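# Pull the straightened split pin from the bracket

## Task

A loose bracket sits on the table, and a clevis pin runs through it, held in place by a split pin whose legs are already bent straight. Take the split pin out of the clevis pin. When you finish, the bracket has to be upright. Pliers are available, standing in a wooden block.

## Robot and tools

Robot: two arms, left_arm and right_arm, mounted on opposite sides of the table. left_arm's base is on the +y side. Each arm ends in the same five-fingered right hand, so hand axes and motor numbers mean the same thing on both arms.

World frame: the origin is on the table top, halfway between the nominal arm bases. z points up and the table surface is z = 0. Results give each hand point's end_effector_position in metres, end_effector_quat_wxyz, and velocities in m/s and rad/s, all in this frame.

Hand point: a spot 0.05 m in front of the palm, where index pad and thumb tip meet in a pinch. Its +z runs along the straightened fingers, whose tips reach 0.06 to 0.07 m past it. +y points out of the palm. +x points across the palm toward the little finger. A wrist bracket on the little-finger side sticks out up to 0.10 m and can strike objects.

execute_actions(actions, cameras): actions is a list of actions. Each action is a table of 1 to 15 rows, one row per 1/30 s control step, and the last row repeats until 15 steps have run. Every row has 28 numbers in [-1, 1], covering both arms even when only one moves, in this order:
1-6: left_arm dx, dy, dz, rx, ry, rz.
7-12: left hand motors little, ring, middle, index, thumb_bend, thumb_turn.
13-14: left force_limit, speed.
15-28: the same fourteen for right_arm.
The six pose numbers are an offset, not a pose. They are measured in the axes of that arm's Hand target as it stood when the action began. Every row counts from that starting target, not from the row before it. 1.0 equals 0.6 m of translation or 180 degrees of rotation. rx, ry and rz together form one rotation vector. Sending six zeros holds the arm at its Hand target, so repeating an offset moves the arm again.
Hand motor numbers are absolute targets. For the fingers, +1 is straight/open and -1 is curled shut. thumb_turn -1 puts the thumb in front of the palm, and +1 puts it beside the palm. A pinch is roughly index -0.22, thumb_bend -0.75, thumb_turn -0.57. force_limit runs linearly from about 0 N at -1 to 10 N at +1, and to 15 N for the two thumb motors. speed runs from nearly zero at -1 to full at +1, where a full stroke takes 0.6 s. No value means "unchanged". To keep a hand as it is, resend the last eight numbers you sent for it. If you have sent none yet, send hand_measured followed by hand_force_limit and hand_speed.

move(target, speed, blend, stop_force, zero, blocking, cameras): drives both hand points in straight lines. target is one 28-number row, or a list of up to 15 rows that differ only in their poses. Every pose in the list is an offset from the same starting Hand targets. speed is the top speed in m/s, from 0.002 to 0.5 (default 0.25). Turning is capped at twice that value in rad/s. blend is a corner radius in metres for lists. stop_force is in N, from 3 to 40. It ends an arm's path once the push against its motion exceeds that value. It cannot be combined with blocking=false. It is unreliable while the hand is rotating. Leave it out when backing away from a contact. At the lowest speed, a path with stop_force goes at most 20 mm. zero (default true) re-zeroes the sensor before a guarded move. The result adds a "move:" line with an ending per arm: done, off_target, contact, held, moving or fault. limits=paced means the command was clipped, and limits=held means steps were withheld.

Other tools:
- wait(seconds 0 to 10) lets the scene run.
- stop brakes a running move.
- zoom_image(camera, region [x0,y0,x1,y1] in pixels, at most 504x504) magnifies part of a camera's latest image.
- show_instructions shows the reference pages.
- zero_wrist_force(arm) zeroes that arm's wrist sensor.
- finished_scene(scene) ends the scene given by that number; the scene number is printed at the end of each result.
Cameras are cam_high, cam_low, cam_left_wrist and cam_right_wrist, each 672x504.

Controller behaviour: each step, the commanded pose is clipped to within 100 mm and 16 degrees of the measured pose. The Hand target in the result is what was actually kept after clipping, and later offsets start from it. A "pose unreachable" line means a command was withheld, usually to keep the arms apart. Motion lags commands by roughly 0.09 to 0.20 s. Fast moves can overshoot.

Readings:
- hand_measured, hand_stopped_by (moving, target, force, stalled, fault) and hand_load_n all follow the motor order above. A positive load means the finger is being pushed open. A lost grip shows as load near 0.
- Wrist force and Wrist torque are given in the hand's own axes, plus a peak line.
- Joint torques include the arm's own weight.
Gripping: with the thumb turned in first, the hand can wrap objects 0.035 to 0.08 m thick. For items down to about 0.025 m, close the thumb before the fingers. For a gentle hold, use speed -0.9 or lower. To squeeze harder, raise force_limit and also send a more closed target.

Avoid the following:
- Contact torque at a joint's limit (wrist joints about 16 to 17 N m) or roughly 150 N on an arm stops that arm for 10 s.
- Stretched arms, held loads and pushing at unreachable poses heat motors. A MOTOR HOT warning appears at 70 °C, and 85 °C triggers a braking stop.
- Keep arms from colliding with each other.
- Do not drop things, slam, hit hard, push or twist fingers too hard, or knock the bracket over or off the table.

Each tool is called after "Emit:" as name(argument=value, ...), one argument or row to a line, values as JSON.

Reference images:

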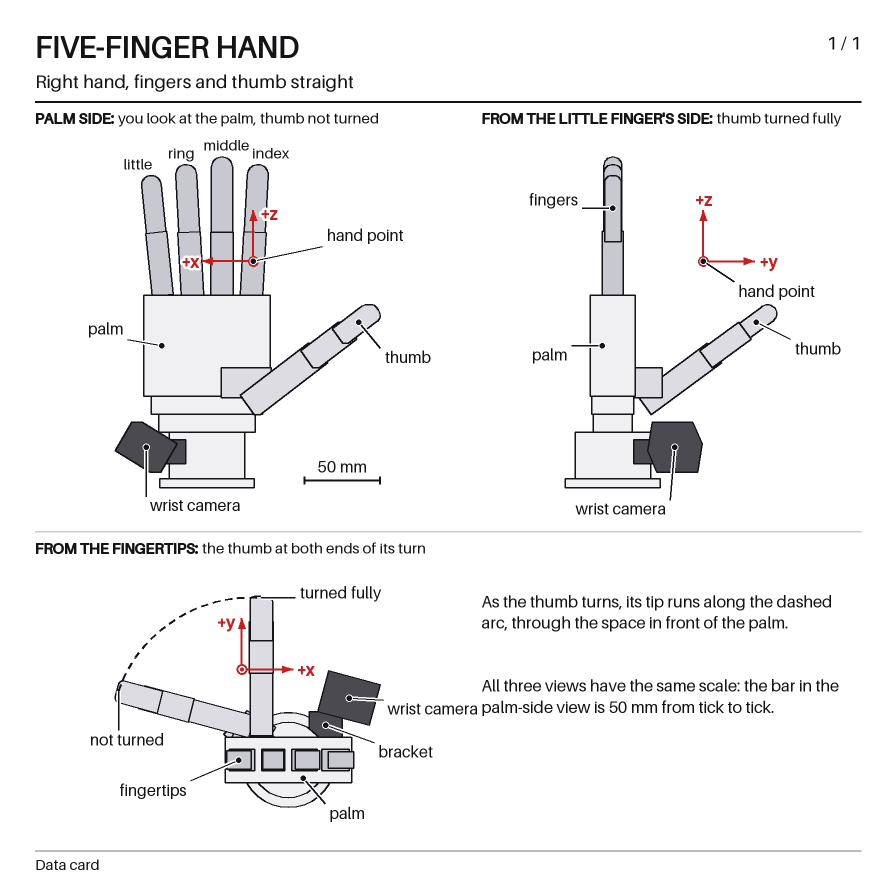

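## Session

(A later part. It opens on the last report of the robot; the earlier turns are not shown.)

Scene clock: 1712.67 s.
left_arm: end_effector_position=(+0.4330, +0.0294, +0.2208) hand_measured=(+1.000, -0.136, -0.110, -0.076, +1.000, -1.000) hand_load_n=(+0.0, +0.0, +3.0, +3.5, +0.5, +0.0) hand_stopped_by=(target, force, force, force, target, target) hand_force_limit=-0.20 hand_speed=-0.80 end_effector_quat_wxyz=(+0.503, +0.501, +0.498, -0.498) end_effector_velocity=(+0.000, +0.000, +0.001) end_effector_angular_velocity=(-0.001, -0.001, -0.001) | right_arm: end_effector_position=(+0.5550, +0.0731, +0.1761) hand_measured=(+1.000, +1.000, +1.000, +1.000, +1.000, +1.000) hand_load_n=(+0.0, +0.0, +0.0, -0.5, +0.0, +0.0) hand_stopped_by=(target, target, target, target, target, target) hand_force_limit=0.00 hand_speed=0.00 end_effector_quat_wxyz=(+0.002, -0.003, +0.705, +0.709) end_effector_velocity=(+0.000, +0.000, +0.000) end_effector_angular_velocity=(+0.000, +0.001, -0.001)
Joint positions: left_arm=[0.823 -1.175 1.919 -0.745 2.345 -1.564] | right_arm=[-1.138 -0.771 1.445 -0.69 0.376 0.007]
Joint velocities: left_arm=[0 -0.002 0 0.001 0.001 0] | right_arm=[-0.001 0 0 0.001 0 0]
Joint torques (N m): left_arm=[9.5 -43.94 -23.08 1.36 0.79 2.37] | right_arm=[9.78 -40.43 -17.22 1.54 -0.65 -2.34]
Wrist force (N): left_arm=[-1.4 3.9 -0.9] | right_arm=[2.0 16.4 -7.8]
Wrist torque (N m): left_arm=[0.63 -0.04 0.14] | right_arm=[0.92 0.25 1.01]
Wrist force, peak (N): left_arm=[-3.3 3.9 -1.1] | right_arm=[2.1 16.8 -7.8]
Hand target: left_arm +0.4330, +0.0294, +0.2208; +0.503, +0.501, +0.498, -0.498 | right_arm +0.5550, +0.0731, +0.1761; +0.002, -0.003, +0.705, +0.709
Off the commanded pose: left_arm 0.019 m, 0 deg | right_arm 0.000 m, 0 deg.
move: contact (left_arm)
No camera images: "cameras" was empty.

Emit:
move(
  target=[
    [-0.012,0,0,0,0,0,1,-0.92,-0.92,-0.92,1,-1,-0.2,-0.8,0,0,0,0,0,0,1,1,1,1,1,1,0,0],
    [-0.012,0,-0.005,0,0,0,1,-0.92,-0.92,-0.92,1,-1,-0.2,-0.8,0,0,0,0,0,0,1,1,1,1,1,1,0,0],
  ],
  speed=0.05,
  cameras=[],
)

Emit:
move(
  target=[0.05,0,0,0,0,0,1,-0.92,-0.92,-0.92,1,-1,-0.2,-0.8,0,0,0,0,0,0,1,1,1,1,1,1,0,0],
  speed=0.012,
  stop_force=3,
  cameras=[],
)

Emit:
move(
  target=[
    [-0.02,0,0,0,0,0,1,-0.92,-0.92,-0.92,1,-1,-0.2,-0.8,0,0,0,0,0,0,1,1,1,1,1,1,0,0],
    [-0.02,0,-0.005,0,0,0,1,-0.92,-0.92,-0.92,1,-1,-0.2,-0.8,0,0,0,0,0,0,1,1,1,1,1,1,0,0],
  ],
  speed=0.05,
  cameras=[],
)

Emit:
move(
  target=[0.05,0,0,0,0,0,1,-0.92,-0.92,-0.92,1,-1,-0.2,-0.8,0,0,0,0,0,0,1,1,1,1,1,1,0,0],
  speed=0.012,
  stop_force=3,
)

Emit:
zoom_image(
  camera="cam_high",
  region=[360, 220, 460, 340],
)

Scene clock: 1724.03 s.
left_arm: end_effector_position=(+0.4330, +0.0322, +0.2279) hand_measured=(+1.000, -0.136, -0.110, -0.076, +1.000, -1.000) hand_load_n=(+0.0, +0.0, +2.5, +2.5, +0.5, -1.0) hand_stopped_by=(target, force, force, force, target, target) hand_force_limit=-0.20 hand_speed=-0.80 end_effector_quat_wxyz=(+0.503, +0.501, +0.498, -0.498) end_effector_velocity=(+0.000, +0.002, +0.001) end_effector_angular_velocity=(+0.000, +0.000, +0.001) | right_arm: end_effector_position=(+0.5550, +0.0731, +0.1761) hand_measured=(+1.000, +1.000, +1.000, +1.000, +1.000, +1.000) hand_load_n=(+0.0, +0.0, +0.0, +0.5, +0.0, +0.0) hand_stopped_by=(target, target, target, target, target, target) hand_force_limit=0.00 hand_speed=0.00 end_effector_quat_wxyz=(+0.002, -0.003, +0.705, +0.709) end_effector_velocity=(+0.000, +0.000, +0.000) end_effector_angular_velocity=(+0.000, +0.000, +0.000)
Joint positions: left_arm=[0.827 -1.19 1.917 -0.729 2.349 -1.564] | right_arm=[-1.138 -0.771 1.445 -0.69 0.376 0.007]
Joint velocities: left_arm=[0.003 -0.004 0.003 0.001 0.003 0] | right_arm=[0 0 0 0 0.001 -0.001]
Joint torques (N m): left_arm=[12.36 -45.61 -7.45 0.83 1.19 0.02] | right_arm=[9.44 -40.66 -17.03 1.53 -0.55 -2.2]
Wrist force (N): left_arm=[0.6 3.9 -0.9] | right_arm=[2.1 16.6 -7.7]
Wrist torque (N m): left_arm=[0.64 -0.05 0.13] | right_arm=[0.94 0.22 1.02]
Wrist force, peak (N): left_arm=[-1.5 4.0 -1.1] | right_arm=[2.0 16.8 -7.8]
Hand target: left_arm +0.4330, +0.0324, +0.2280; +0.503, +0.501, +0.498, -0.498 | right_arm +0.5550, +0.0731, +0.1761; +0.002, -0.003, +0.705, +0.709
Off the commanded pose: left_arm 0.000 m, 0 deg | right_arm 0.000 m, 0 deg.
move: done
No camera images: "cameras" was empty.

Scene clock: 1725.73 s.
left_arm: end_effector_position=(+0.4330, +0.0324, +0.2225) hand_measured=(+1.000, -0.136, -0.110, -0.076, +1.000, -1.000) hand_load_n=(+0.0, +0.0, +2.5, +2.5, +0.5, -0.5) hand_stopped_by=(target, force, force, force, target, target) hand_force_limit=-0.20 hand_speed=-0.80 end_effector_quat_wxyz=(+0.503, +0.501, +0.498, -0.498) end_effector_velocity=(+0.000, +0.000, -0.001) end_effector_angular_velocity=(+0.000, +0.000, +0.000) | right_arm: end_effector_position=(+0.5550, +0.0731, +0.1761) hand_measured=(+1.000, +1.000, +1.000, +1.000, +1.000, +1.000) hand_load_n=(+0.0, +0.0, +0.0, +0.0, +0.0, +0.0) hand_stopped_by=(target, target, target, target, target, target) hand_force_limit=0.00 hand_speed=0.00 end_effector_quat_wxyz=(+0.002, -0.003, +0.705, +0.709) end_effector_velocity=(+0.000, +0.000, +0.000) end_effector_angular_velocity=(+0.000, +0.001, +0.000)
Joint positions: left_arm=[0.828 -1.18 1.922 -0.743 2.349 -1.564] | right_arm=[-1.138 -0.771 1.445 -0.69 0.376 0.007]
Joint velocities: left_arm=[0 0.001 0 -0.001 0.001 0] | right_arm=[0 0 0 0 0 0.001]
Joint torques (N m): left_arm=[7.58 -44.05 -23.43 1.27 0.85 2.16] | right_arm=[9.54 -40.52 -17.21 1.58 -0.54 -2.32]
Wrist force (N): left_arm=[-1.4 4.0 -0.7] | right_arm=[2.0 16.6 -7.6]
Wrist torque (N m): left_arm=[0.64 -0.04 0.14] | right_arm=[0.94 0.24 1.02]
Wrist force, peak (N): left_arm=[-3.9 4.0 -0.9] | right_arm=[2.0 16.8 -7.8]
Hand target: left_arm +0.4330, +0.0324, +0.2224; +0.503, +0.501, +0.498, -0.498 | right_arm +0.5550, +0.0731, +0.1761; +0.002, -0.003, +0.705, +0.709
Off the commanded pose: left_arm 0.024 m, 0 deg | right_arm 0.000 m, 0 deg.
move: contact (left_arm)
No camera images: "cameras" was empty.

Scene clock: 1726.57 s.
left_arm: end_effector_position=(+0.4329, +0.0353, +0.2344) hand_measured=(+1.000, -0.136, -0.110, -0.076, +1.000, -1.000) hand_load_n=(+0.0, +0.0, +2.5, +2.0, +0.5, -1.0) hand_stopped_by=(target, force, force, force, target, target) hand_force_limit=-0.20 hand_speed=-0.80 end_effector_quat_wxyz=(+0.503, +0.501, +0.498, -0.498) end_effector_velocity=(+0.000, +0.002, +0.002) end_effector_angular_velocity=(-0.001, -0.001, +0.000) | right_arm: end_effector_position=(+0.5550, +0.0731, +0.1761) hand_measured=(+1.000, +1.000, +1.000, +1.000, +1.000, +1.000) hand_load_n=(+0.0, +0.0, +0.0, +0.0, +0.0, +0.0) hand_stopped_by=(target, target, target, target, target, target) hand_force_limit=0.00 hand_speed=0.00 end_effector_quat_wxyz=(+0.002, -0.003, +0.705, +0.709) end_effector_velocity=(+0.001, -0.001, +0.000) end_effector_angular_velocity=(+0.000, +0.000, -0.001)
Joint positions: left_arm=[0.832 -1.203 1.916 -0.714 2.354 -1.564] | right_arm=[-1.138 -0.771 1.445 -0.69 0.376 0.007]
Joint velocities: left_arm=[0.002 -0.004 0.002 0.001 0.002 0] | right_arm=[-0.001 0 0 0 0 0]
Joint torques (N m): left_arm=[10.21 -43.87 -10.96 0.95 1.15 -2.24] | right_arm=[9.57 -39.77 -17.35 1.58 -0.51 -2.31]
Wrist force (N): left_arm=[0.6 3.6 -0.8] | right_arm=[1.9 16.6 -7.7]
Wrist torque (N m): left_arm=[0.58 -0.05 0.12] | right_arm=[0.95 0.26 1.02]
Wrist force, peak (N): left_arm=[-1.1 4.2 -0.9] | right_arm=[2.2 16.6 -7.9]
Hand target: left_arm +0.4329, +0.0354, +0.2345; +0.503, +0.501, +0.498, -0.498 | right_arm +0.5550, +0.0731, +0.1761; +0.002, -0.003, +0.705, +0.709
Off the commanded pose: left_arm 0.000 m, 0 deg | right_arm 0.000 m, 0 deg.
move: done
No camera images: "cameras" was empty.

Scene clock: 1728.80 s.
left_arm: end_effector_position=(+0.4330, +0.0354, +0.2222) hand_measured=(+1.000, -0.136, -0.110, -0.076, +1.000, -1.000) hand_load_n=(+0.0, +0.0, +3.0, +2.0, +0.5, +0.0) hand_stopped_by=(target, force, force, force, target, target) hand_force_limit=-0.20 hand_speed=-0.80 end_effector_quat_wxyz=(+0.503, +0.501, +0.498, -0.498) end_effector_velocity=(+0.000, +0.000, +0.001) end_effector_angular_velocity=(-0.001, -0.001, +0.000) | right_arm: end_effector_position=(+0.5550, +0.0731, +0.1761) hand_measured=(+1.000, +1.000, +1.000, +1.000, +1.000, +1.000) hand_load_n=(+0.0, +0.0, +0.0, +0.0, +0.0, +0.0) hand_stopped_by=(target, target, target, target, target, target) hand_force_limit=0.00 hand_speed=0.00 end_effector_quat_wxyz=(+0.002, -0.003, +0.705, +0.709) end_effector_velocity=(+0.000, +0.000, +0.000) end_effector_angular_velocity=(+0.000, -0.001, +0.000)
Joint positions: left_arm=[0.832 -1.183 1.927 -0.745 2.354 -1.564] | right_arm=[-1.138 -0.771 1.445 -0.69 0.376 0.007]
Joint velocities: left_arm=[0 -0.002 0.001 0.001 0 0] | right_arm=[0 0.001 0 0 0 -0.001]
Joint torques (N m): left_arm=[7.87 -43.11 -23.32 1.07 1.03 1.67] | right_arm=[9.82 -40.1 -16.48 1.49 -0.46 -2.31]
Wrist force (N): left_arm=[-1.3 4.0 -0.7] | right_arm=[2.0 16.5 -7.6]
Wrist torque (N m): left_arm=[0.63 -0.06 0.15] | right_arm=[0.93 0.24 1.01]
Wrist force, peak (N): left_arm=[-4.1 3.9 -1.1] | right_arm=[2.0 16.8 -7.8]
Hand target: left_arm +0.4330, +0.0354, +0.2222; +0.503, +0.501, +0.498, -0.498 | right_arm +0.5550, +0.0731, +0.1761; +0.002, -0.003, +0.705, +0.709
Off the commanded pose: left_arm 0.018 m, 0 deg | right_arm 0.000 m, 0 deg.
move: contact (left_arm)
camera_calibration:
cam_left_wrist: T_world_to_cam=[[0.974017, -0.0454565, -0.221865, -0.362766], [0.215417, 0.488309, 0.845665, -0.294295], [0.0698977, -0.871486, 0.485414, 0.00959485], [0, 0, 0, 1]] pos_world=[0.416066, 0.135579, 0.163733]
cam_right_wrist: T_world_to_cam=[[-0.325119, -0.034729, 0.945035, 0.0108888], [0.819626, -0.508821, 0.263276, -0.461768], [0.47171, 0.860172, 0.193892, -0.242597], [0, 0, 0, 1]] pos_world=[0.496453, -0.0259035, 0.15832]

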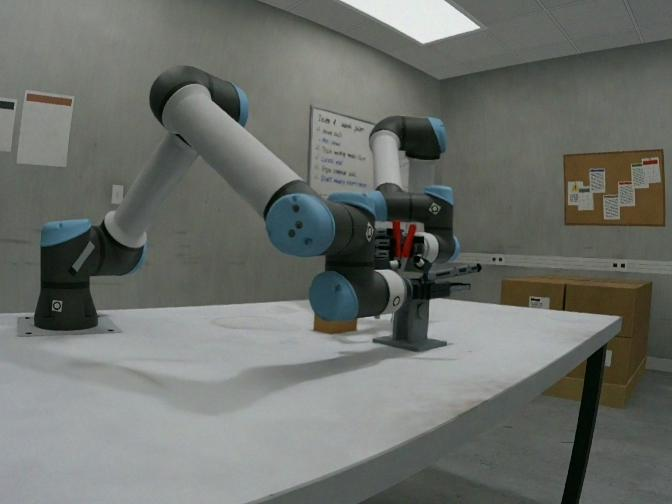

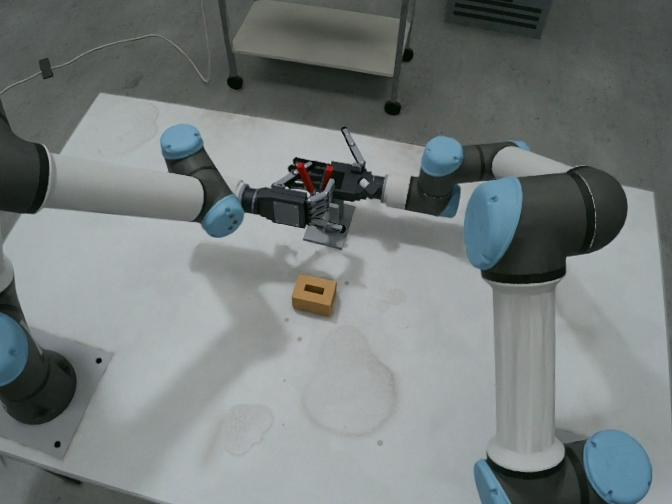

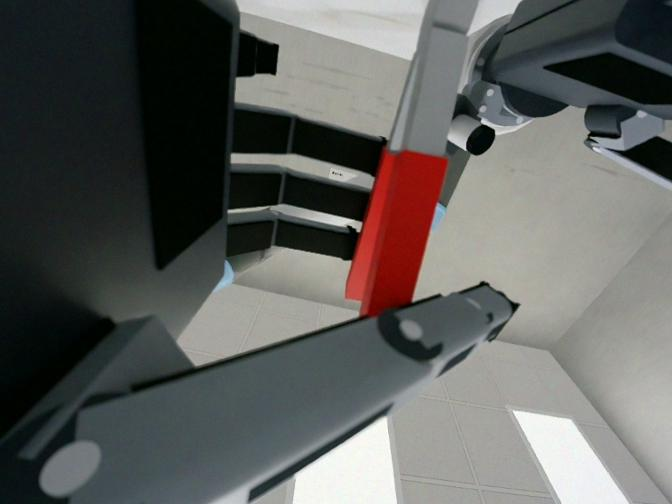

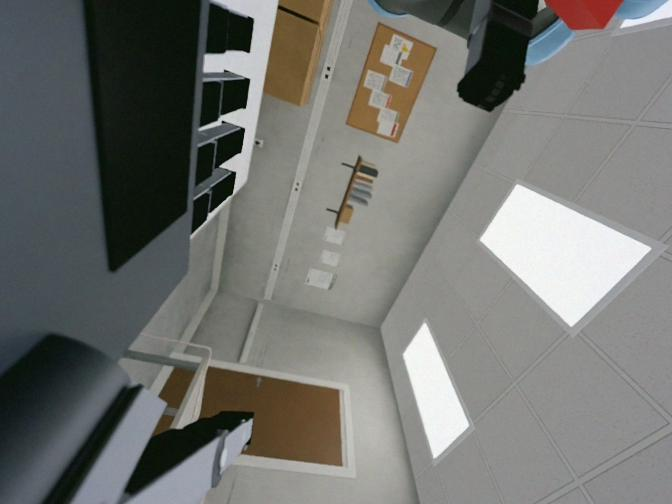

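Scaled by 4.200 from the camera's 672x504 image, which has a finer 960x720 frame.

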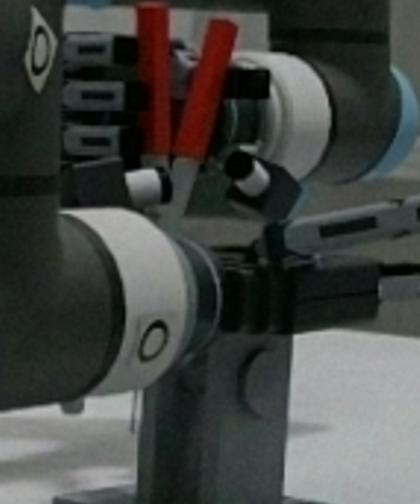

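Emit:
move(
  target=[
    [-0.015,0,0,0,0,0,1,-0.92,-0.92,-0.92,1,-1,-0.2,-0.8,0,0,0,0,0,0,1,1,1,1,1,1,0,0],
    [-0.015,0,0.0128,0,0,0,1,-0.92,-0.92,-0.92,1,-1,-0.2,-0.8,0,0,0,0,0,0,1,1,1,1,1,1,0,0],
  ],
  speed=0.05,
  cameras=[],
)

Emit:
move(
  target=[0.05,0,0,0,0,0,1,-0.92,-0.92,-0.92,1,-1,-0.2,-0.8,0,0,0,0,0,0,1,1,1,1,1,1,0,0],
  speed=0.012,
  stop_force=3,
  cameras=[],
)

Scene clock: 1740.87 s.
left_arm: end_effector_position=(+0.4329, +0.0280, +0.2312) hand_measured=(+1.000, -0.136, -0.110, -0.076, +1.000, -1.000) hand_load_n=(+0.0, +0.0, +2.5, +2.0, +0.5, -0.5) hand_stopped_by=(target, force, force, force, target, target) hand_force_limit=-0.20 hand_speed=-0.80 end_effector_quat_wxyz=(+0.503, +0.501, +0.498, -0.498) end_effector_velocity=(+0.000, -0.002, -0.001) end_effector_angular_velocity=(+0.001, +0.001, +0.000) | right_arm: end_effector_position=(+0.5550, +0.0731, +0.1761) hand_measured=(+1.000, +1.000, +1.000, +1.000, +1.000, +1.000) hand_load_n=(+0.0, +0.0, +0.0, +0.0, +0.0, +0.0) hand_stopped_by=(target, target, target, target, target, target) hand_force_limit=0.00 hand_speed=0.00 end_effector_quat_wxyz=(+0.002, -0.003, +0.705, +0.709) end_effector_velocity=(-0.001, +0.001, +0.000) end_effector_angular_velocity=(+0.000, +0.000, +0.001)
Joint positions: left_arm=[0.82 -1.191 1.908 -0.719 2.342 -1.564] | right_arm=[-1.138 -0.771 1.445 -0.69 0.376 0.007]
Joint velocities: left_arm=[-0.003 0.002 -0.003 0.003 -0.004 0] | right_arm=[0.001 0 0 0.001 0 0]
Joint torques (N m): left_arm=[-12.57 -27.09 -25.56 0.87 -1.45 0.86] | right_arm=[9.73 -39.67 -16.36 1.5 -0.44 -2.34]
Wrist force (N): left_arm=[0.7 3.7 -0.9] | right_arm=[2.1 16.5 -7.8]
Wrist torque (N m): left_arm=[0.61 -0.06 0.13] | right_arm=[0.94 0.23 1.02]
Wrist force, peak (N): left_arm=[-1.3 4.2 -1.3] | right_arm=[2.1 16.7 -7.9]
Hand target: left_arm +0.4329, +0.0278, +0.2312; +0.503, +0.501, +0.498, -0.498 | right_arm +0.5550, +0.0731, +0.1761; +0.002, -0.003, +0.705, +0.709
Off the commanded pose: left_arm 0.000 m, 0 deg | right_arm 0.000 m, 0 deg.
move: done
No camera images: "cameras" was empty.

Scene clock: 1742.83 s.
left_arm: end_effector_position=(+0.4330, +0.0277, +0.2226) hand_measured=(+1.000, -0.136, -0.110, -0.076, +1.000, -1.000) hand_load_n=(+0.0, +0.0, +2.5, +2.5, +0.5, +0.0) hand_stopped_by=(target, force, force, force, target, target) hand_force_limit=-0.20 hand_speed=-0.80 end_effector_quat_wxyz=(+0.503, +0.501, +0.498, -0.498) end_effector_velocity=(+0.000, +0.000, +0.001) end_effector_angular_velocity=(-0.001, +0.000, +0.000) | right_arm: end_effector_position=(+0.5550, +0.0731, +0.1761) hand_measured=(+1.000, +1.000, +1.000, +1.000, +1.000, +1.000) hand_load_n=(+0.0, +0.0, +0.0, +0.0, +0.0, +0.0) hand_stopped_by=(target, target, target, target, target, target) hand_force_limit=0.00 hand_speed=0.00 end_effector_quat_wxyz=(+0.002, -0.003, +0.705, +0.709) end_effector_velocity=(+0.000, +0.000, +0.000) end_effector_angular_velocity=(+0.000, +0.002, +0.001)
Joint positions: left_arm=[0.82 -1.176 1.915 -0.74 2.342 -1.564] | right_arm=[-1.138 -0.771 1.445 -0.69 0.376 0.007]
Joint velocities: left_arm=[0 -0.001 0 0.001 0 0] | right_arm=[0.001 -0.001 0 0 0 0.002]
Joint torques (N m): left_arm=[-1.78 -43.57 -23.73 1.27 1.1 2.12] | right_arm=[9.24 -39.77 -16.68 1.53 -0.45 -2.38]
Wrist force (N): left_arm=[-1.0 4.0 -1.2] | right_arm=[2.0 16.6 -7.8]
Wrist torque (N m): left_arm=[0.64 -0.07 0.17] | right_arm=[0.95 0.24 1.02]
Wrist force, peak (N): left_arm=[-4.2 4.2 -0.8] | right_arm=[2.1 16.8 -7.9]
Hand target: left_arm +0.4330, +0.0277, +0.2226; +0.503, +0.501, +0.498, -0.498 | right_arm +0.5550, +0.0731, +0.1761; +0.002, -0.003, +0.705, +0.709
Off the commanded pose: left_arm 0.021 m, 0 deg | right_arm 0.000 m, 0 deg.
move: contact (left_arm)
No camera images: "cameras" was empty.

Emit:
move(
  target=[
    [-0.025,0,0,0,0,0,1,-0.08,-0.06,-0.02,1,-1,-0.2,-0.8,0,0,0,0,0,0,1,1,1,1,1,1,0,0],
    [-0.025,0,-0.002,0,0,0,1,-0.08,-0.06,-0.02,1,-1,-0.2,-0.8,0,0,0,0,0,0,1,1,1,1,1,1,0,0],
  ],
  speed=0.03,
  cameras=["cam_left_wrist","cam_low","cam_high"],
)

Emit:
zoom_image(
  camera="cam_high",
  region=[360, 200, 460, 300],
)

Emit:
zoom_image(
  camera="cam_low",
  region=[240, 120, 380, 250],
)

Scene clock: 1750.67 s.
left_arm: end_effector_position=(+0.4329, +0.0289, +0.2374) hand_measured=(+1.000, -0.080, -0.060, -0.020, +1.000, -1.000) hand_load_n=(+0.0, +0.0, +2.0, +1.5, +0.5, -1.0) hand_stopped_by=(target, target, target, target, target, target) hand_force_limit=-0.20 hand_speed=-0.80 end_effector_quat_wxyz=(+0.503, +0.501, +0.498, -0.498) end_effector_velocity=(+0.000, +0.001, +0.001) end_effector_angular_velocity=(+0.001, +0.001, +0.002) | right_arm: end_effector_position=(+0.5550, +0.0731, +0.1761) hand_measured=(+1.000, +1.000, +1.000, +1.000, +1.000, +1.000) hand_load_n=(+0.0, +0.0, +0.0, +0.0, +0.0, +0.0) hand_stopped_by=(target, target, target, target, target, target) hand_force_limit=0.00 hand_speed=0.00 end_effector_quat_wxyz=(+0.002, -0.003, +0.705, +0.709) end_effector_velocity=(+0.000, +0.000, -0.001) end_effector_angular_velocity=(+0.000, +0.002, +0.000)
Joint positions: left_arm=[0.822 -1.202 1.904 -0.704 2.344 -1.564] | right_arm=[-1.138 -0.771 1.445 -0.69 0.376 0.007]
Joint velocities: left_arm=[0.001 -0.003 0 0.004 -0.001 0] | right_arm=[0 0.001 0 0 0 0.001]
Joint torques (N m): left_arm=[11.65 -45.91 -26.28 1.04 1.34 -0.62] | right_arm=[9.54 -39.46 -16.51 1.58 -0.36 -2.4]
Wrist force (N): left_arm=[0.5 3.6 -0.8] | right_arm=[2.1 16.5 -7.7]
Wrist torque (N m): left_arm=[0.59 -0.04 0.13] | right_arm=[0.93 0.22 1.02]
Wrist force, peak (N): left_arm=[-1.3 4.3 -0.9] | right_arm=[2.2 16.7 -7.9]
Hand target: left_arm +0.4329, +0.0289, +0.2376; +0.503, +0.501, +0.498, -0.498 | right_arm +0.5550, +0.0731, +0.1761; +0.002, -0.003, +0.705, +0.709
Off the commanded pose: left_arm 0.000 m, 0 deg | right_arm 0.000 m, 0 deg.
move: done
camera_calibration:
cam_left_wrist: T_world_to_cam=[[0.974009, -0.0455207, -0.221888, -0.35952], [0.215466, 0.488343, 0.845634, -0.303971], [0.0698634, -0.871464, 0.485458, -0.00353331], [0, 0, 0, 1]] pos_world=[0.415918, 0.128997, 0.17899]
Images, in order (width x height): cam_high 672x504, cam_low 672x504, cam_left_wrist 672x504.

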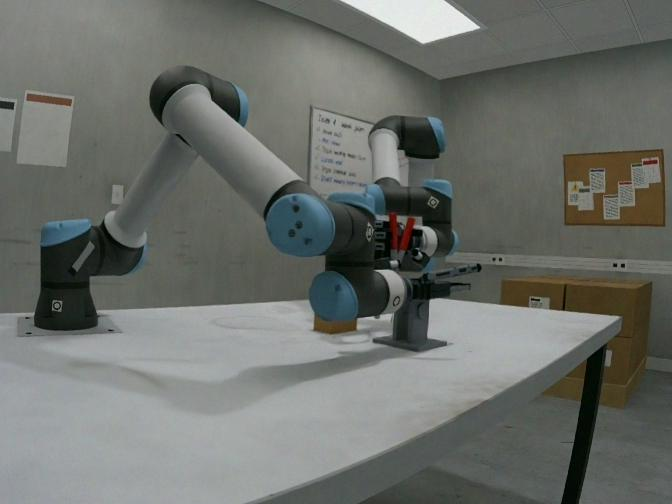

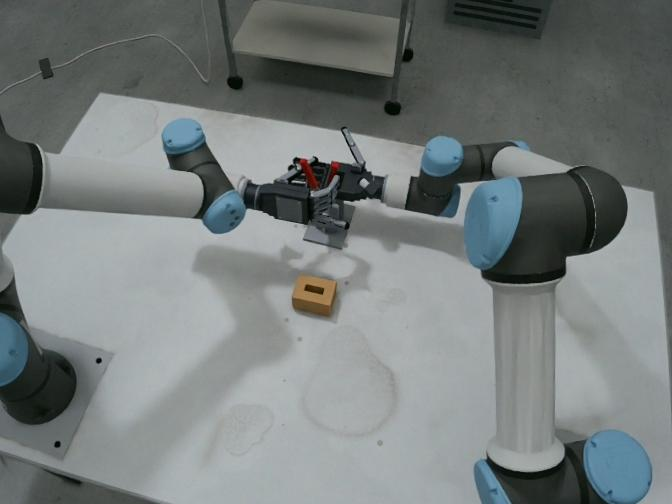

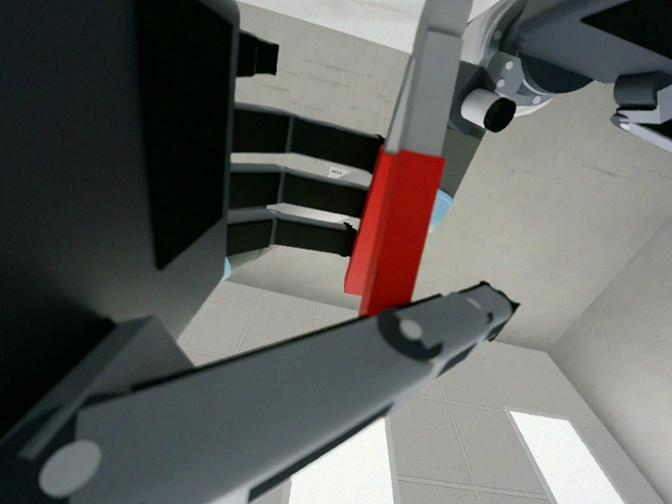

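Scaled by 5.040 from the camera's 672x504 image, which has a finer 960x720 frame.

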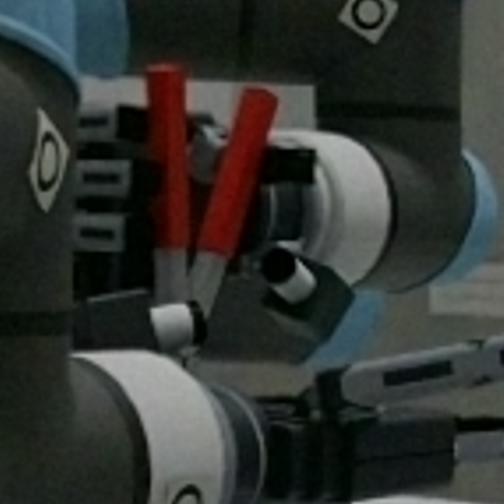

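Scaled by 3.600 from the camera's 672x504 image, which has a finer 960x720 frame.

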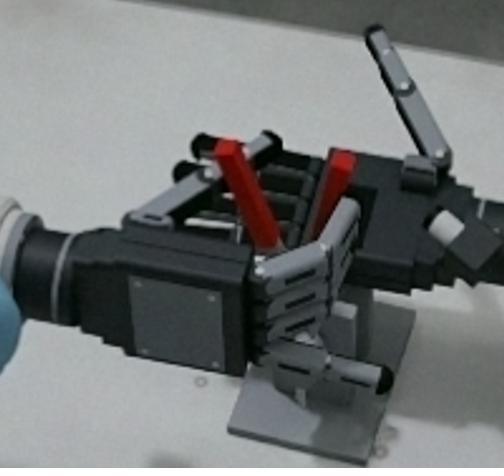

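Emit:
zoom_image(
  camera="cam_low",
  region=[300, 180, 360, 245],
)

Emit:
move(
  target=[0.05,0,0,0,0,0,1,-0.08,-0.06,-0.02,1,-1,-0.2,-0.8,0,0,0,0,0,0,1,1,1,1,1,1,0,0],
  speed=0.012,
  stop_force=3,
  cameras=[],
)

Scaled by 7.754 from the camera's 672x504 image, which has a finer 960x720 frame.

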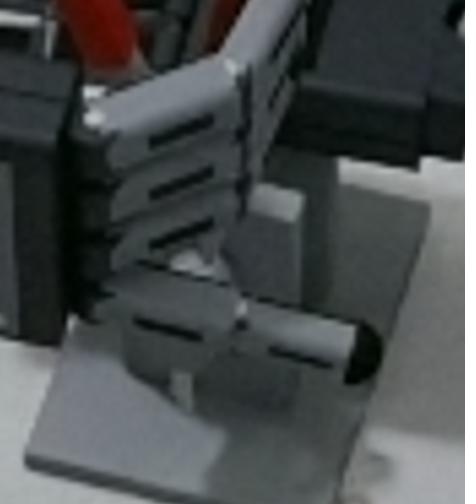

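Scene clock: 1758.67 s.
left_arm: end_effector_position=(+0.4331, +0.0289, +0.2076) hand_measured=(+1.000, -0.080, -0.060, -0.020, +1.000, -1.000) hand_load_n=(+0.0, +0.0, +2.5, +1.5, +0.0, -1.0) hand_stopped_by=(target, target, target, target, target, target) hand_force_limit=-0.20 hand_speed=-0.80 end_effector_quat_wxyz=(+0.503, +0.501, +0.498, -0.498) end_effector_velocity=(+0.000, +0.000, +0.000) end_effector_angular_velocity=(+0.000, +0.000, +0.000) | right_arm: end_effector_position=(+0.5550, +0.0731, +0.1761) hand_measured=(+1.000, +1.000, +1.000, +1.000, +1.000, +1.000) hand_load_n=(+0.0, +0.0, +0.0, +0.0, +0.0, +0.5) hand_stopped_by=(target, target, target, target, target, target) hand_force_limit=0.00 hand_speed=0.00 end_effector_quat_wxyz=(+0.002, -0.003, +0.705, +0.709) end_effector_velocity=(+0.000, +0.000, +0.000) end_effector_angular_velocity=(+0.001, +0.000, +0.000)
Joint positions: left_arm=[0.822 -1.151 1.928 -0.778 2.344 -1.564] | right_arm=[-1.138 -0.771 1.445 -0.69 0.376 0.007]
Joint velocities: left_arm=[0 0 0 0 0 0] | right_arm=[0 0 0 -0.001 0 0.002]
Joint torques (N m): left_arm=[11.3 -28.01 -9.68 -4.04 1.18 -0.79] | right_arm=[9.28 -38.99 -16.95 1.53 -0.35 -2.4]
Wrist force (N): left_arm=[0.3 3.9 -0.5] | right_arm=[2.2 16.4 -7.6]
Wrist torque (N m): left_arm=[0.65 -0.06 0.13] | right_arm=[0.91 0.20 1.02]
Wrist force, peak (N): left_arm=[0.6 4.3 -1.0] | right_arm=[2.1 16.9 -7.8]
Hand target: left_arm +0.4331, +0.0289, +0.2076; +0.503, +0.501, +0.498, -0.498 | right_arm +0.5550, +0.0731, +0.1761; +0.002, -0.003, +0.705, +0.709
Off the commanded pose: left_arm 0.000 m, 0 deg | right_arm 0.000 m, 0 deg.
move: done
No camera images: "cameras" was empty.

Emit:
move(
  target=[0,0,0,0,0,0,1,-0.92,-0.92,-0.92,1,-1,0.1,-0.85,0,0,0,0,0,0,1,1,1,1,1,1,0,0],
  cameras=["cam_low"],
)

Scene clock: 1766.13 s.
left_arm: end_effector_position=(+0.4331, +0.0289, +0.2076) hand_measured=(+1.000, -0.394, -0.150, -0.342, +1.000, -1.000) hand_load_n=(+0.0, +6.0, +0.0, +6.5, +1.0, +2.5) hand_stopped_by=(target, force, force, force, target, target) hand_force_limit=0.10 hand_speed=-0.85 end_effector_quat_wxyz=(+0.503, +0.501, +0.498, -0.498) end_effector_velocity=(+0.000, +0.000, +0.000) end_effector_angular_velocity=(+0.000, +0.000, +0.000) | right_arm: end_effector_position=(+0.5550, +0.0731, +0.1761) hand_measured=(+1.000, +1.000, +1.000, +1.000, +1.000, +1.000) hand_load_n=(+0.0, +0.0, +0.0, +0.0, +0.0, +0.0) hand_stopped_by=(target, target, target, target, target, target) hand_force_limit=0.00 hand_speed=0.00 end_effector_quat_wxyz=(+0.002, -0.003, +0.705, +0.709) end_effector_velocity=(-0.001, +0.001, +0.000) end_effector_angular_velocity=(+0.001, -0.003, +0.001)
Joint positions: left_arm=[0.822 -1.151 1.928 -0.778 2.344 -1.564] | right_arm=[-1.138 -0.771 1.445 -0.69 0.376 0.007]
Joint velocities: left_arm=[0 0 0 0.001 0 0] | right_arm=[0.001 0 0 -0.001 0 -0.001]
Joint torques (N m): left_arm=[10.21 -30.65 -11.65 0.26 0.81 -1.98] | right_arm=[9.67 -38.67 -16.21 1.48 -0.23 -2.56]
Wrist force (N): left_arm=[0.6 4.0 -0.6] | right_arm=[2.0 16.5 -7.9]
Wrist torque (N m): left_arm=[0.64 -0.09 0.13] | right_arm=[0.93 0.24 1.01]
Wrist force, peak (N): left_arm=[0.6 4.2 -1.1] | right_arm=[2.2 16.7 -7.8]
Hand target: left_arm +0.4331, +0.0289, +0.2076; +0.503, +0.501, +0.498, -0.498 | right_arm +0.5550, +0.0731, +0.1761; +0.002, -0.003, +0.705, +0.709
Off the commanded pose: left_arm 0.000 m, 0 deg | right_arm 0.000 m, 0 deg.
move: done
Images, in order (width x height): cam_low 672x504.

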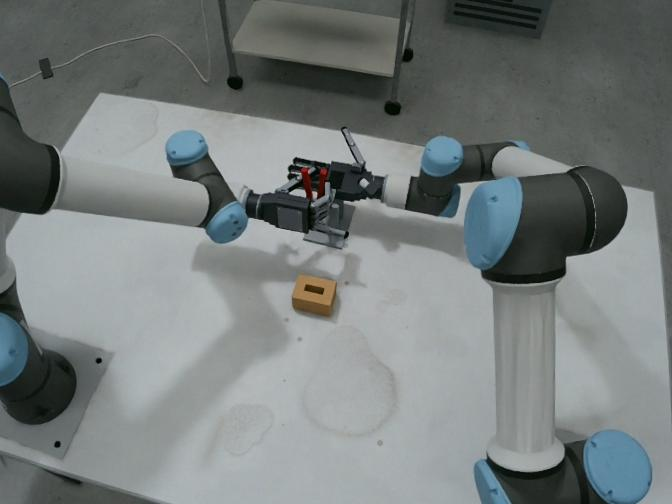

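Emit:
move(
  target=[0,0,0,0,0,0,1,-1,-1,-1,1,-1,1,-0.8,0,0,0,0,0,0,1,1,1,1,1,1,0,0],
  cameras=["cam_low","cam_high","cam_left_wrist"],
)

Emit:
zoom_image(
  camera="cam_low",
  region=[280, 150, 380, 250],
)

Emit:
zoom_image(
  camera="cam_high",
  region=[360, 200, 460, 300],
)

Scene clock: 1773.33 s.
left_arm: end_effector_position=(+0.4331, +0.0289, +0.2075) hand_measured=(+1.000, -0.412, -0.366, -0.354, +1.002, -1.000) hand_load_n=(+0.0, +7.0, +11.0, +8.0, +2.0, +5.5) hand_stopped_by=(target, force, force, force, target, target) hand_force_limit=1.00 hand_speed=-0.80 end_effector_quat_wxyz=(+0.503, +0.501, +0.498, -0.498) end_effector_velocity=(+0.000, +0.000, +0.001) end_effector_angular_velocity=(-0.002, -0.002, +0.001) | right_arm: end_effector_position=(+0.5550, +0.0731, +0.1761) hand_measured=(+1.000, +1.000, +1.000, +1.000, +1.000, +1.000) hand_load_n=(+0.0, +0.0, +0.0, +0.0, +0.0, +0.0) hand_stopped_by=(target, target, target, target, target, target) hand_force_limit=0.00 hand_speed=0.00 end_effector_quat_wxyz=(+0.002, -0.003, +0.705, +0.709) end_effector_velocity=(+0.000, +0.000, +0.000) end_effector_angular_velocity=(+0.000, -0.002, +0.000)
Joint positions: left_arm=[0.822 -1.151 1.928 -0.778 2.344 -1.564] | right_arm=[-1.138 -0.771 1.445 -0.69 0.376 0.007]
Joint velocities: left_arm=[0.001 -0.001 0 -0.001 0 0] | right_arm=[0 0 0 -0.001 0 -0.001]
Joint torques (N m): left_arm=[7.81 -34.65 -14.75 0.3 -0.09 -1.71] | right_arm=[9.29 -38.32 -15.97 1.55 -0.16 -2.51]
Wrist force (N): left_arm=[0.5 4.0 -0.9] | right_arm=[2.2 16.6 -7.8]
Wrist torque (N m): left_arm=[0.67 -0.07 0.14] | right_arm=[0.94 0.21 1.03]
Wrist force, peak (N): left_arm=[0.6 4.3 -1.0] | right_arm=[2.1 16.8 -7.8]
Hand target: left_arm +0.4331, +0.0289, +0.2076; +0.503, +0.501, +0.498, -0.498 | right_arm +0.5550, +0.0731, +0.1761; +0.002, -0.003, +0.705, +0.709
Off the commanded pose: left_arm 0.000 m, 0 deg | right_arm 0.000 m, 0 deg.
move: done
camera_calibration:
cam_left_wrist: T_world_to_cam=[[0.974029, -0.0454733, -0.221812, -0.366427], [0.215378, 0.488328, 0.845664, -0.278745], [0.0698618, -0.871474, 0.48544, 0.0110112], [0, 0, 0, 1]] pos_world=[0.416177, 0.129052, 0.149102]
Images, in order (width x height): cam_high 672x504, cam_low 672x504, cam_left_wrist 672x504.

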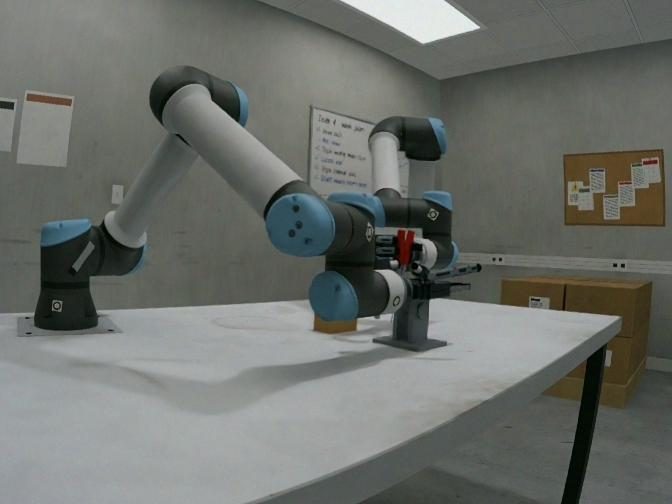

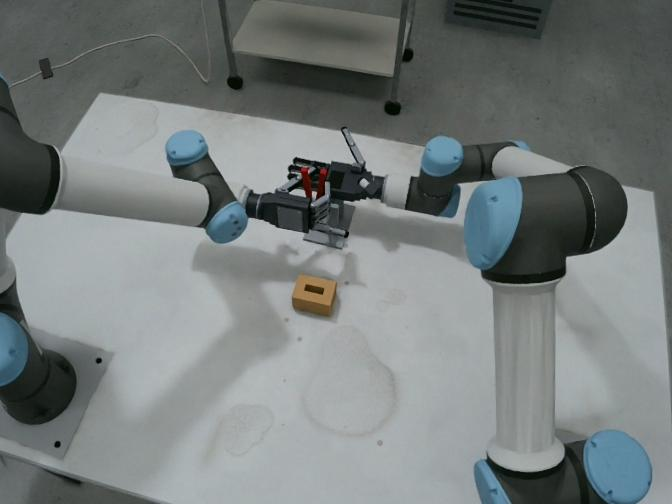

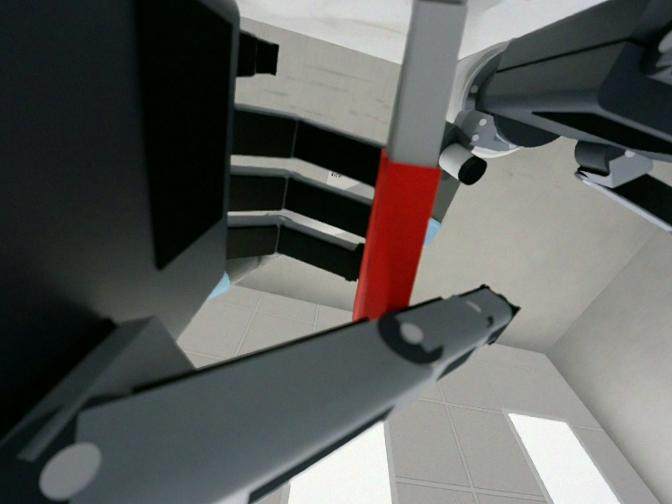

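Scaled by 5.040 from the camera's 672x504 image, which has a finer 960x720 frame.

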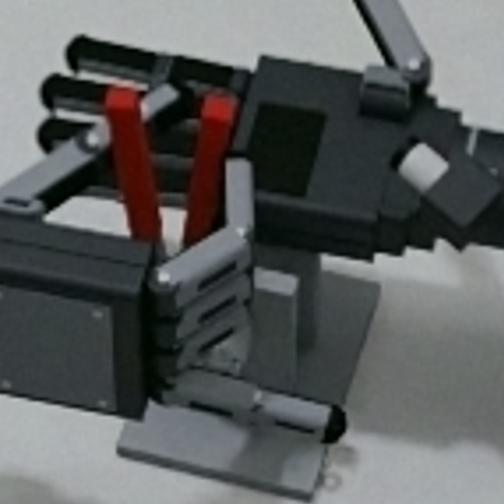

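Scaled by 5.040 from the camera's 672x504 image, which has a finer 960x720 frame.

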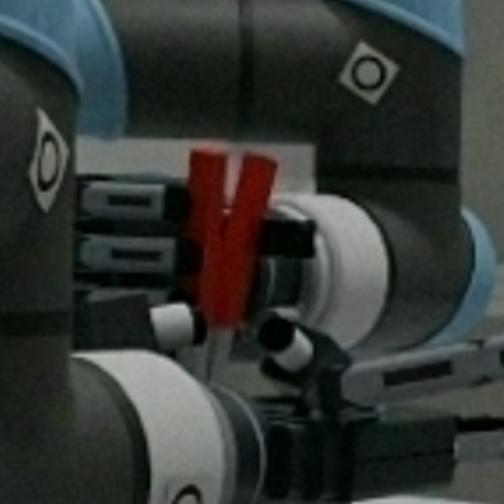

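Emit:
move(
  target=[-0.03,0,0,0,0,0,1,-1,-1,-1,1,-1,1,-0.8,0,0,0,0,0,0,1,1,1,1,1,1,0,0],
  speed=0.02,
  cameras=["cam_high"],
)

Emit:
zoom_image(
  camera="cam_high",
  region=[360, 240, 460, 340],
)

Scene clock: 1780.80 s.
left_arm: end_effector_position=(+0.4330, +0.0289, +0.2254) hand_measured=(+1.000, -0.412, -0.366, -0.354, +1.002, -1.000) hand_load_n=(+0.0, +7.0, +11.0, +8.0, +2.0, +5.5) hand_stopped_by=(target, force, force, force, target, target) hand_force_limit=1.00 hand_speed=-0.80 end_effector_quat_wxyz=(+0.503, +0.501, +0.498, -0.498) end_effector_velocity=(+0.000, +0.000, +0.001) end_effector_angular_velocity=(+0.000, +0.001, -0.001) | right_arm: end_effector_position=(+0.5550, +0.0731, +0.1761) hand_measured=(+1.000, +1.000, +1.000, +1.000, +1.000, +1.000) hand_load_n=(+0.0, +0.0, +0.0, +0.0, +0.0, +0.0) hand_stopped_by=(target, target, target, target, target, target) hand_force_limit=0.00 hand_speed=0.00 end_effector_quat_wxyz=(+0.002, -0.003, +0.705, +0.709) end_effector_velocity=(+0.000, +0.000, +0.000) end_effector_angular_velocity=(+0.001, -0.004, +0.000)
Joint positions: left_arm=[0.822 -1.182 1.915 -0.734 2.344 -1.564] | right_arm=[-1.138 -0.771 1.445 -0.69 0.376 0.007]
Joint velocities: left_arm=[0 -0.002 -0.001 0.004 0.001 0] | right_arm=[0 0 0 -0.004 0 -0.001]
Joint torques (N m): left_arm=[-7.44 -45.03 -26.62 0.81 -1.13 -0.68] | right_arm=[9.05 -37.83 -16.03 1.56 -0.17 -2.54]
Wrist force (N): left_arm=[0.5 3.6 -0.8] | right_arm=[2.3 16.7 -7.7]
Wrist torque (N m): left_arm=[0.59 -0.06 0.12] | right_arm=[0.95 0.19 1.04]
Wrist force, peak (N): left_arm=[0.4 4.3 -1.1] | right_arm=[2.2 16.7 -7.8]
Hand target: left_arm +0.4330, +0.0289, +0.2256; +0.503, +0.501, +0.498, -0.498 | right_arm +0.5550, +0.0731, +0.1761; +0.002, -0.003, +0.705, +0.709
Off the commanded pose: left_arm 0.000 m, 0 deg | right_arm 0.000 m, 0 deg.
move: done
Images, in order (width x height): cam_high 672x504.

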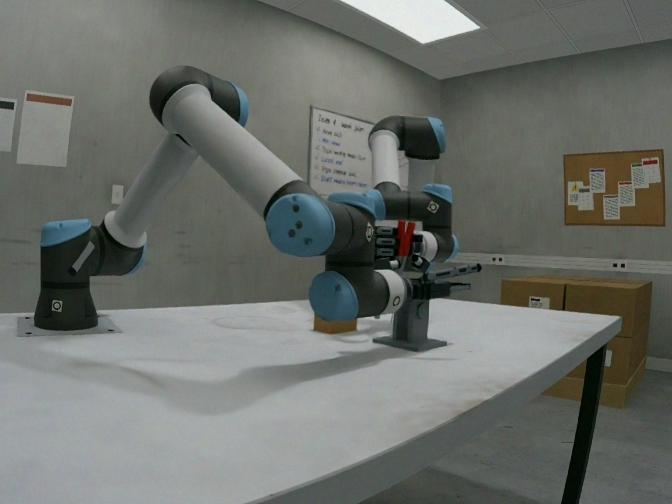

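Scaled by 5.040 from the camera's 672x504 image, which has a finer 960x720 frame.

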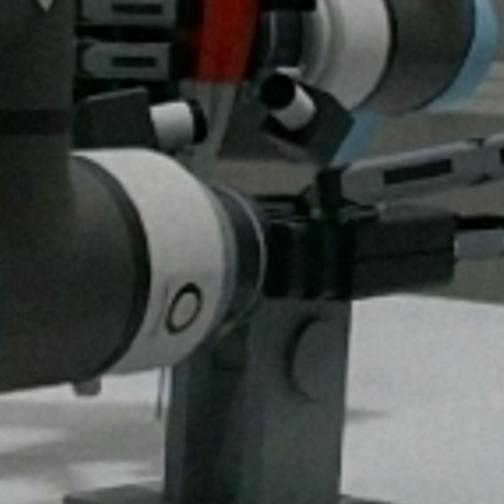

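Emit:
move(
  target=[0.04,0,0,0,0,0,1,-1,-1,-1,1,-1,1,-0.8,0,0,0,0,0,0,1,1,1,1,1,1,0,0],
  speed=0.012,
  stop_force=3,
  cameras=[],
)

Scene clock: 1789.07 s.
left_arm: end_effector_position=(+0.4332, +0.0289, +0.2015) hand_measured=(+1.000, -0.412, -0.366, -0.354, +1.002, -1.000) hand_load_n=(+0.0, +7.5, +11.0, +7.5, +2.0, +5.5) hand_stopped_by=(target, force, force, force, target, target) hand_force_limit=1.00 hand_speed=-0.80 end_effector_quat_wxyz=(+0.503, +0.501, +0.498, -0.498) end_effector_velocity=(+0.000, +0.000, +0.000) end_effector_angular_velocity=(+0.001, +0.001, +0.000) | right_arm: end_effector_position=(+0.5550, +0.0731, +0.1761) hand_measured=(+1.000, +1.000, +1.000, +1.000, +1.000, +1.000) hand_load_n=(+0.0, +0.0, +0.0, +0.0, +0.0, +0.0) hand_stopped_by=(target, target, target, target, target, target) hand_force_limit=0.00 hand_speed=0.00 end_effector_quat_wxyz=(+0.002, -0.003, +0.705, +0.709) end_effector_velocity=(+0.000, +0.000, +0.000) end_effector_angular_velocity=(+0.001, -0.002, +0.000)
Joint positions: left_arm=[0.822 -1.141 1.932 -0.793 2.344 -1.564] | right_arm=[-1.138 -0.771 1.445 -0.69 0.376 0.007]
Joint velocities: left_arm=[0 0 0 0.002 0 0] | right_arm=[0 0 0 -0.003 0 0.001]
Joint torques (N m): left_arm=[11.65 -28.79 -9.56 -4.1 1.08 0.23] | right_arm=[9.35 -37.48 -16.02 1.48 -0.05 -2.62]
Wrist force (N): left_arm=[0.1 3.7 -0.9] | right_arm=[2.0 16.6 -7.6]
Wrist torque (N m): left_arm=[0.61 -0.01 0.09] | right_arm=[0.93 0.23 1.02]
Wrist force, peak (N): left_arm=[0.8 4.1 -1.1] | right_arm=[2.0 16.7 -7.9]
Hand target: left_arm +0.4332, +0.0289, +0.2015; +0.503, +0.501, +0.498, -0.498 | right_arm +0.5550, +0.0731, +0.1761; +0.002, -0.003, +0.705, +0.709
Off the commanded pose: left_arm 0.000 m, 0 deg | right_arm 0.000 m, 0 deg.
move: done
No camera images: "cameras" was empty.

Emit:
move(
  target=[-0.1,0,0,0,0,0,1,-1,-1,-1,1,-1,1,-0.8,0,0,0,0,0,0,1,1,1,1,1,1,0,0],
  speed=0.06,
  cameras=["cam_low","cam_right_wrist"],
)

Emit:
zoom_image(
  camera="cam_low",
  region=[295, 165, 360, 235],
)

Scene clock: 1802.53 s.
left_arm: end_effector_position=(+0.4327, +0.0290, +0.2615) hand_measured=(+1.000, -0.412, -0.366, -0.354, +1.002, -1.000) hand_load_n=(+0.0, +7.0, +11.0, +7.5, +2.0, +5.5) hand_stopped_by=(target, force, force, force, target, target) hand_force_limit=1.00 hand_speed=-0.80 end_effector_quat_wxyz=(+0.503, +0.501, +0.498, -0.498) end_effector_velocity=(+0.000, +0.000, +0.000) end_effector_angular_velocity=(+0.002, +0.002, +0.001) | right_arm: end_effector_position=(+0.5550, +0.0731, +0.1761) hand_measured=(+1.000, +1.000, +1.000, +1.000, +1.000, +1.000) hand_load_n=(+0.0, +0.0, +0.0, +0.0, +0.0, +0.0) hand_stopped_by=(target, target, target, target, target, target) hand_force_limit=0.00 hand_speed=0.00 end_effector_quat_wxyz=(+0.002, -0.003, +0.705, +0.709) end_effector_velocity=(+0.000, +0.000, +0.000) end_effector_angular_velocity=(+0.000, -0.001, +0.000)
Joint positions: left_arm=[0.822 -1.24 1.881 -0.643 2.343 -1.564] | right_arm=[-1.138 -0.771 1.445 -0.69 0.376 0.007]
Joint velocities: left_arm=[0 -0.001 -0.002 0.006 -0.001 0] | right_arm=[0 0 0 -0.001 0 -0.001]
Joint torques (N m): left_arm=[-7.04 -42.93 -27.36 0.71 -0.37 2.84] | right_arm=[8.9 -37.09 -15.39 1.55 0.16 -2.65]
Wrist force (N): left_arm=[0.5 3.5 -0.7] | right_arm=[2.2 16.5 -7.8]
Wrist torque (N m): left_arm=[0.59 -0.07 0.12] | right_arm=[0.94 0.21 1.02]
Wrist force, peak (N): left_arm=[0.4 4.3 -1.0] | right_arm=[2.2 16.9 -7.7]
Hand target: left_arm +0.4327, +0.0290, +0.2616; +0.503, +0.501, +0.498, -0.498 | right_arm +0.5550, +0.0731, +0.1761; +0.002, -0.003, +0.705, +0.709
Off the commanded pose: left_arm 0.000 m, 0 deg | right_arm 0.000 m, 0 deg.
move: done
camera_calibration:
cam_right_wrist: T_world_to_cam=[[-0.325119, -0.0347291, 0.945035, 0.0108888], [0.819626, -0.50882, 0.263276, -0.461768], [0.47171, 0.860172, 0.193892, -0.242597], [0, 0, 0, 1]] pos_world=[0.496453, -0.0259035, 0.15832]
Images, in order (width x height): cam_low 672x504, cam_right_wrist 672x504.

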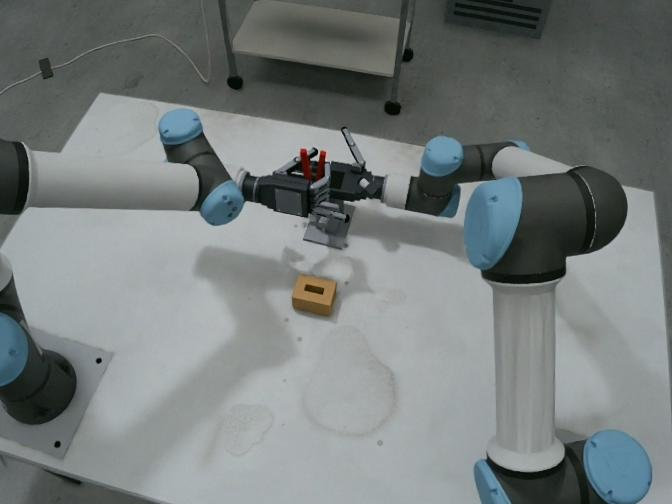

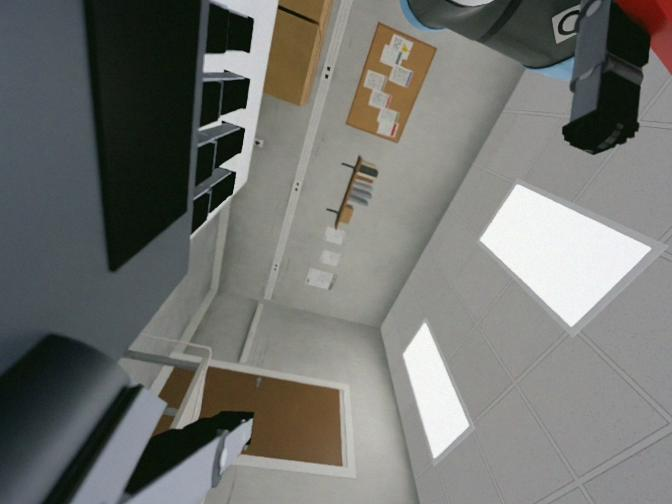

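Scaled by 7.200 from the camera's 672x504 image, which has a finer 960x720 frame.

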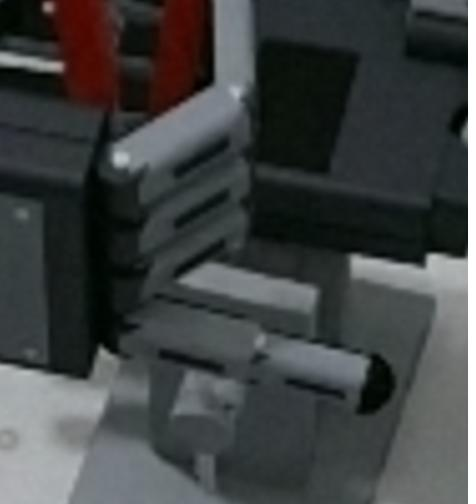

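Emit:
move(
  target=[0,0,0,0,0,0,-0.6,-1,-1,-1,1,-1,-0.8,-0.7,0,0,0,0,0,0,1,1,1,1,1,1,0,0],
  cameras=["cam_low"],
)

Emit:
zoom_image(
  camera="cam_low",
  region=[295, 165, 360, 235],
)

Scene clock: 1812.20 s.
left_arm: end_effector_position=(+0.4327, +0.0290, +0.2616) hand_measured=(-0.514, -0.412, -0.366, -0.354, +1.002, -1.000) hand_load_n=(+1.5, +3.0, +7.5, +7.0, +1.5, +2.5) hand_stopped_by=(force, force, force, force, target, target) hand_force_limit=-0.80 hand_speed=-0.70 end_effector_quat_wxyz=(+0.503, +0.501, +0.498, -0.498) end_effector_velocity=(+0.000, +0.000, -0.001) end_effector_angular_velocity=(+0.003, +0.003, +0.000) | right_arm: end_effector_position=(+0.5550, +0.0731, +0.1761) hand_measured=(+1.000, +1.000, +1.000, +1.000, +1.000, +1.000) hand_load_n=(+0.0, +0.0, +0.0, +0.0, +0.0, +0.0) hand_stopped_by=(target, target, target, target, target, target) hand_force_limit=0.00 hand_speed=0.00 end_effector_quat_wxyz=(+0.002, -0.003, +0.705, +0.709) end_effector_velocity=(+0.000, +0.000, +0.000) end_effector_angular_velocity=(+0.000, -0.002, -0.001)
Joint positions: left_arm=[0.822 -1.24 1.881 -0.643 2.343 -1.564] | right_arm=[-1.138 -0.771 1.445 -0.69 0.376 0.007]
Joint velocities: left_arm=[0 0.001 0 0.003 0 0] | right_arm=[-0.001 0 0 0.001 0 -0.003]
Joint torques (N m): left_arm=[6.51 -43.89 -26.26 0.86 1.14 2.98] | right_arm=[9.38 -36.44 -15.02 1.58 0.35 -2.62]
Wrist force (N): left_arm=[0.5 3.8 -0.7] | right_arm=[2.1 16.6 -7.7]
Wrist torque (N m): left_arm=[0.62 -0.08 0.13] | right_arm=[0.95 0.23 1.02]
Wrist force, peak (N): left_arm=[0.7 4.0 -0.8] | right_arm=[2.2 16.8 -7.8]
Hand target: left_arm +0.4327, +0.0290, +0.2616; +0.503, +0.501, +0.498, -0.498 | right_arm +0.5550, +0.0731, +0.1761; +0.002, -0.003, +0.705, +0.709
Off the commanded pose: left_arm 0.000 m, 0 deg | right_arm 0.000 m, 0 deg.
move: done
Images, in order (width x height): cam_low 672x504.

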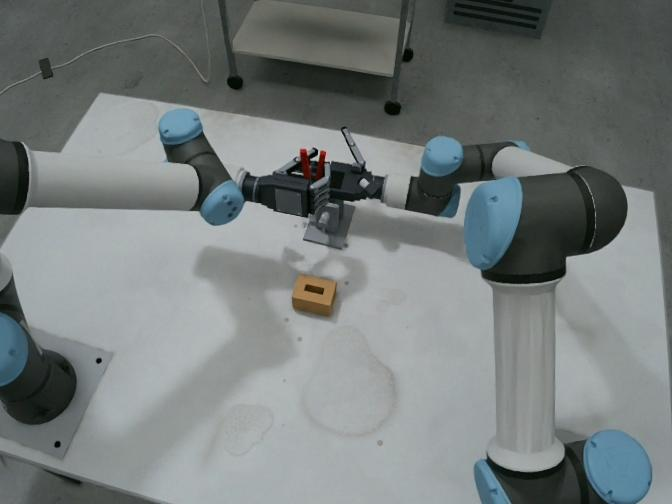

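Scaled by 7.200 from the camera's 672x504 image, which has a finer 960x720 frame.

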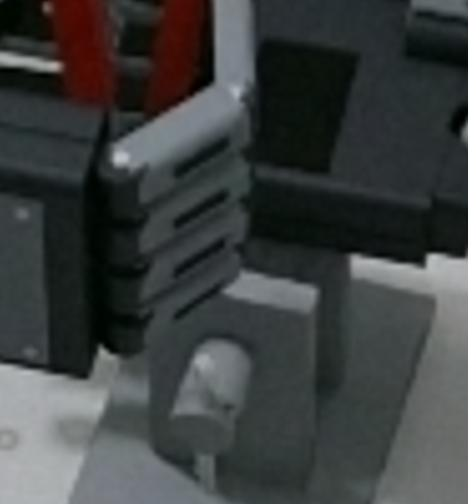

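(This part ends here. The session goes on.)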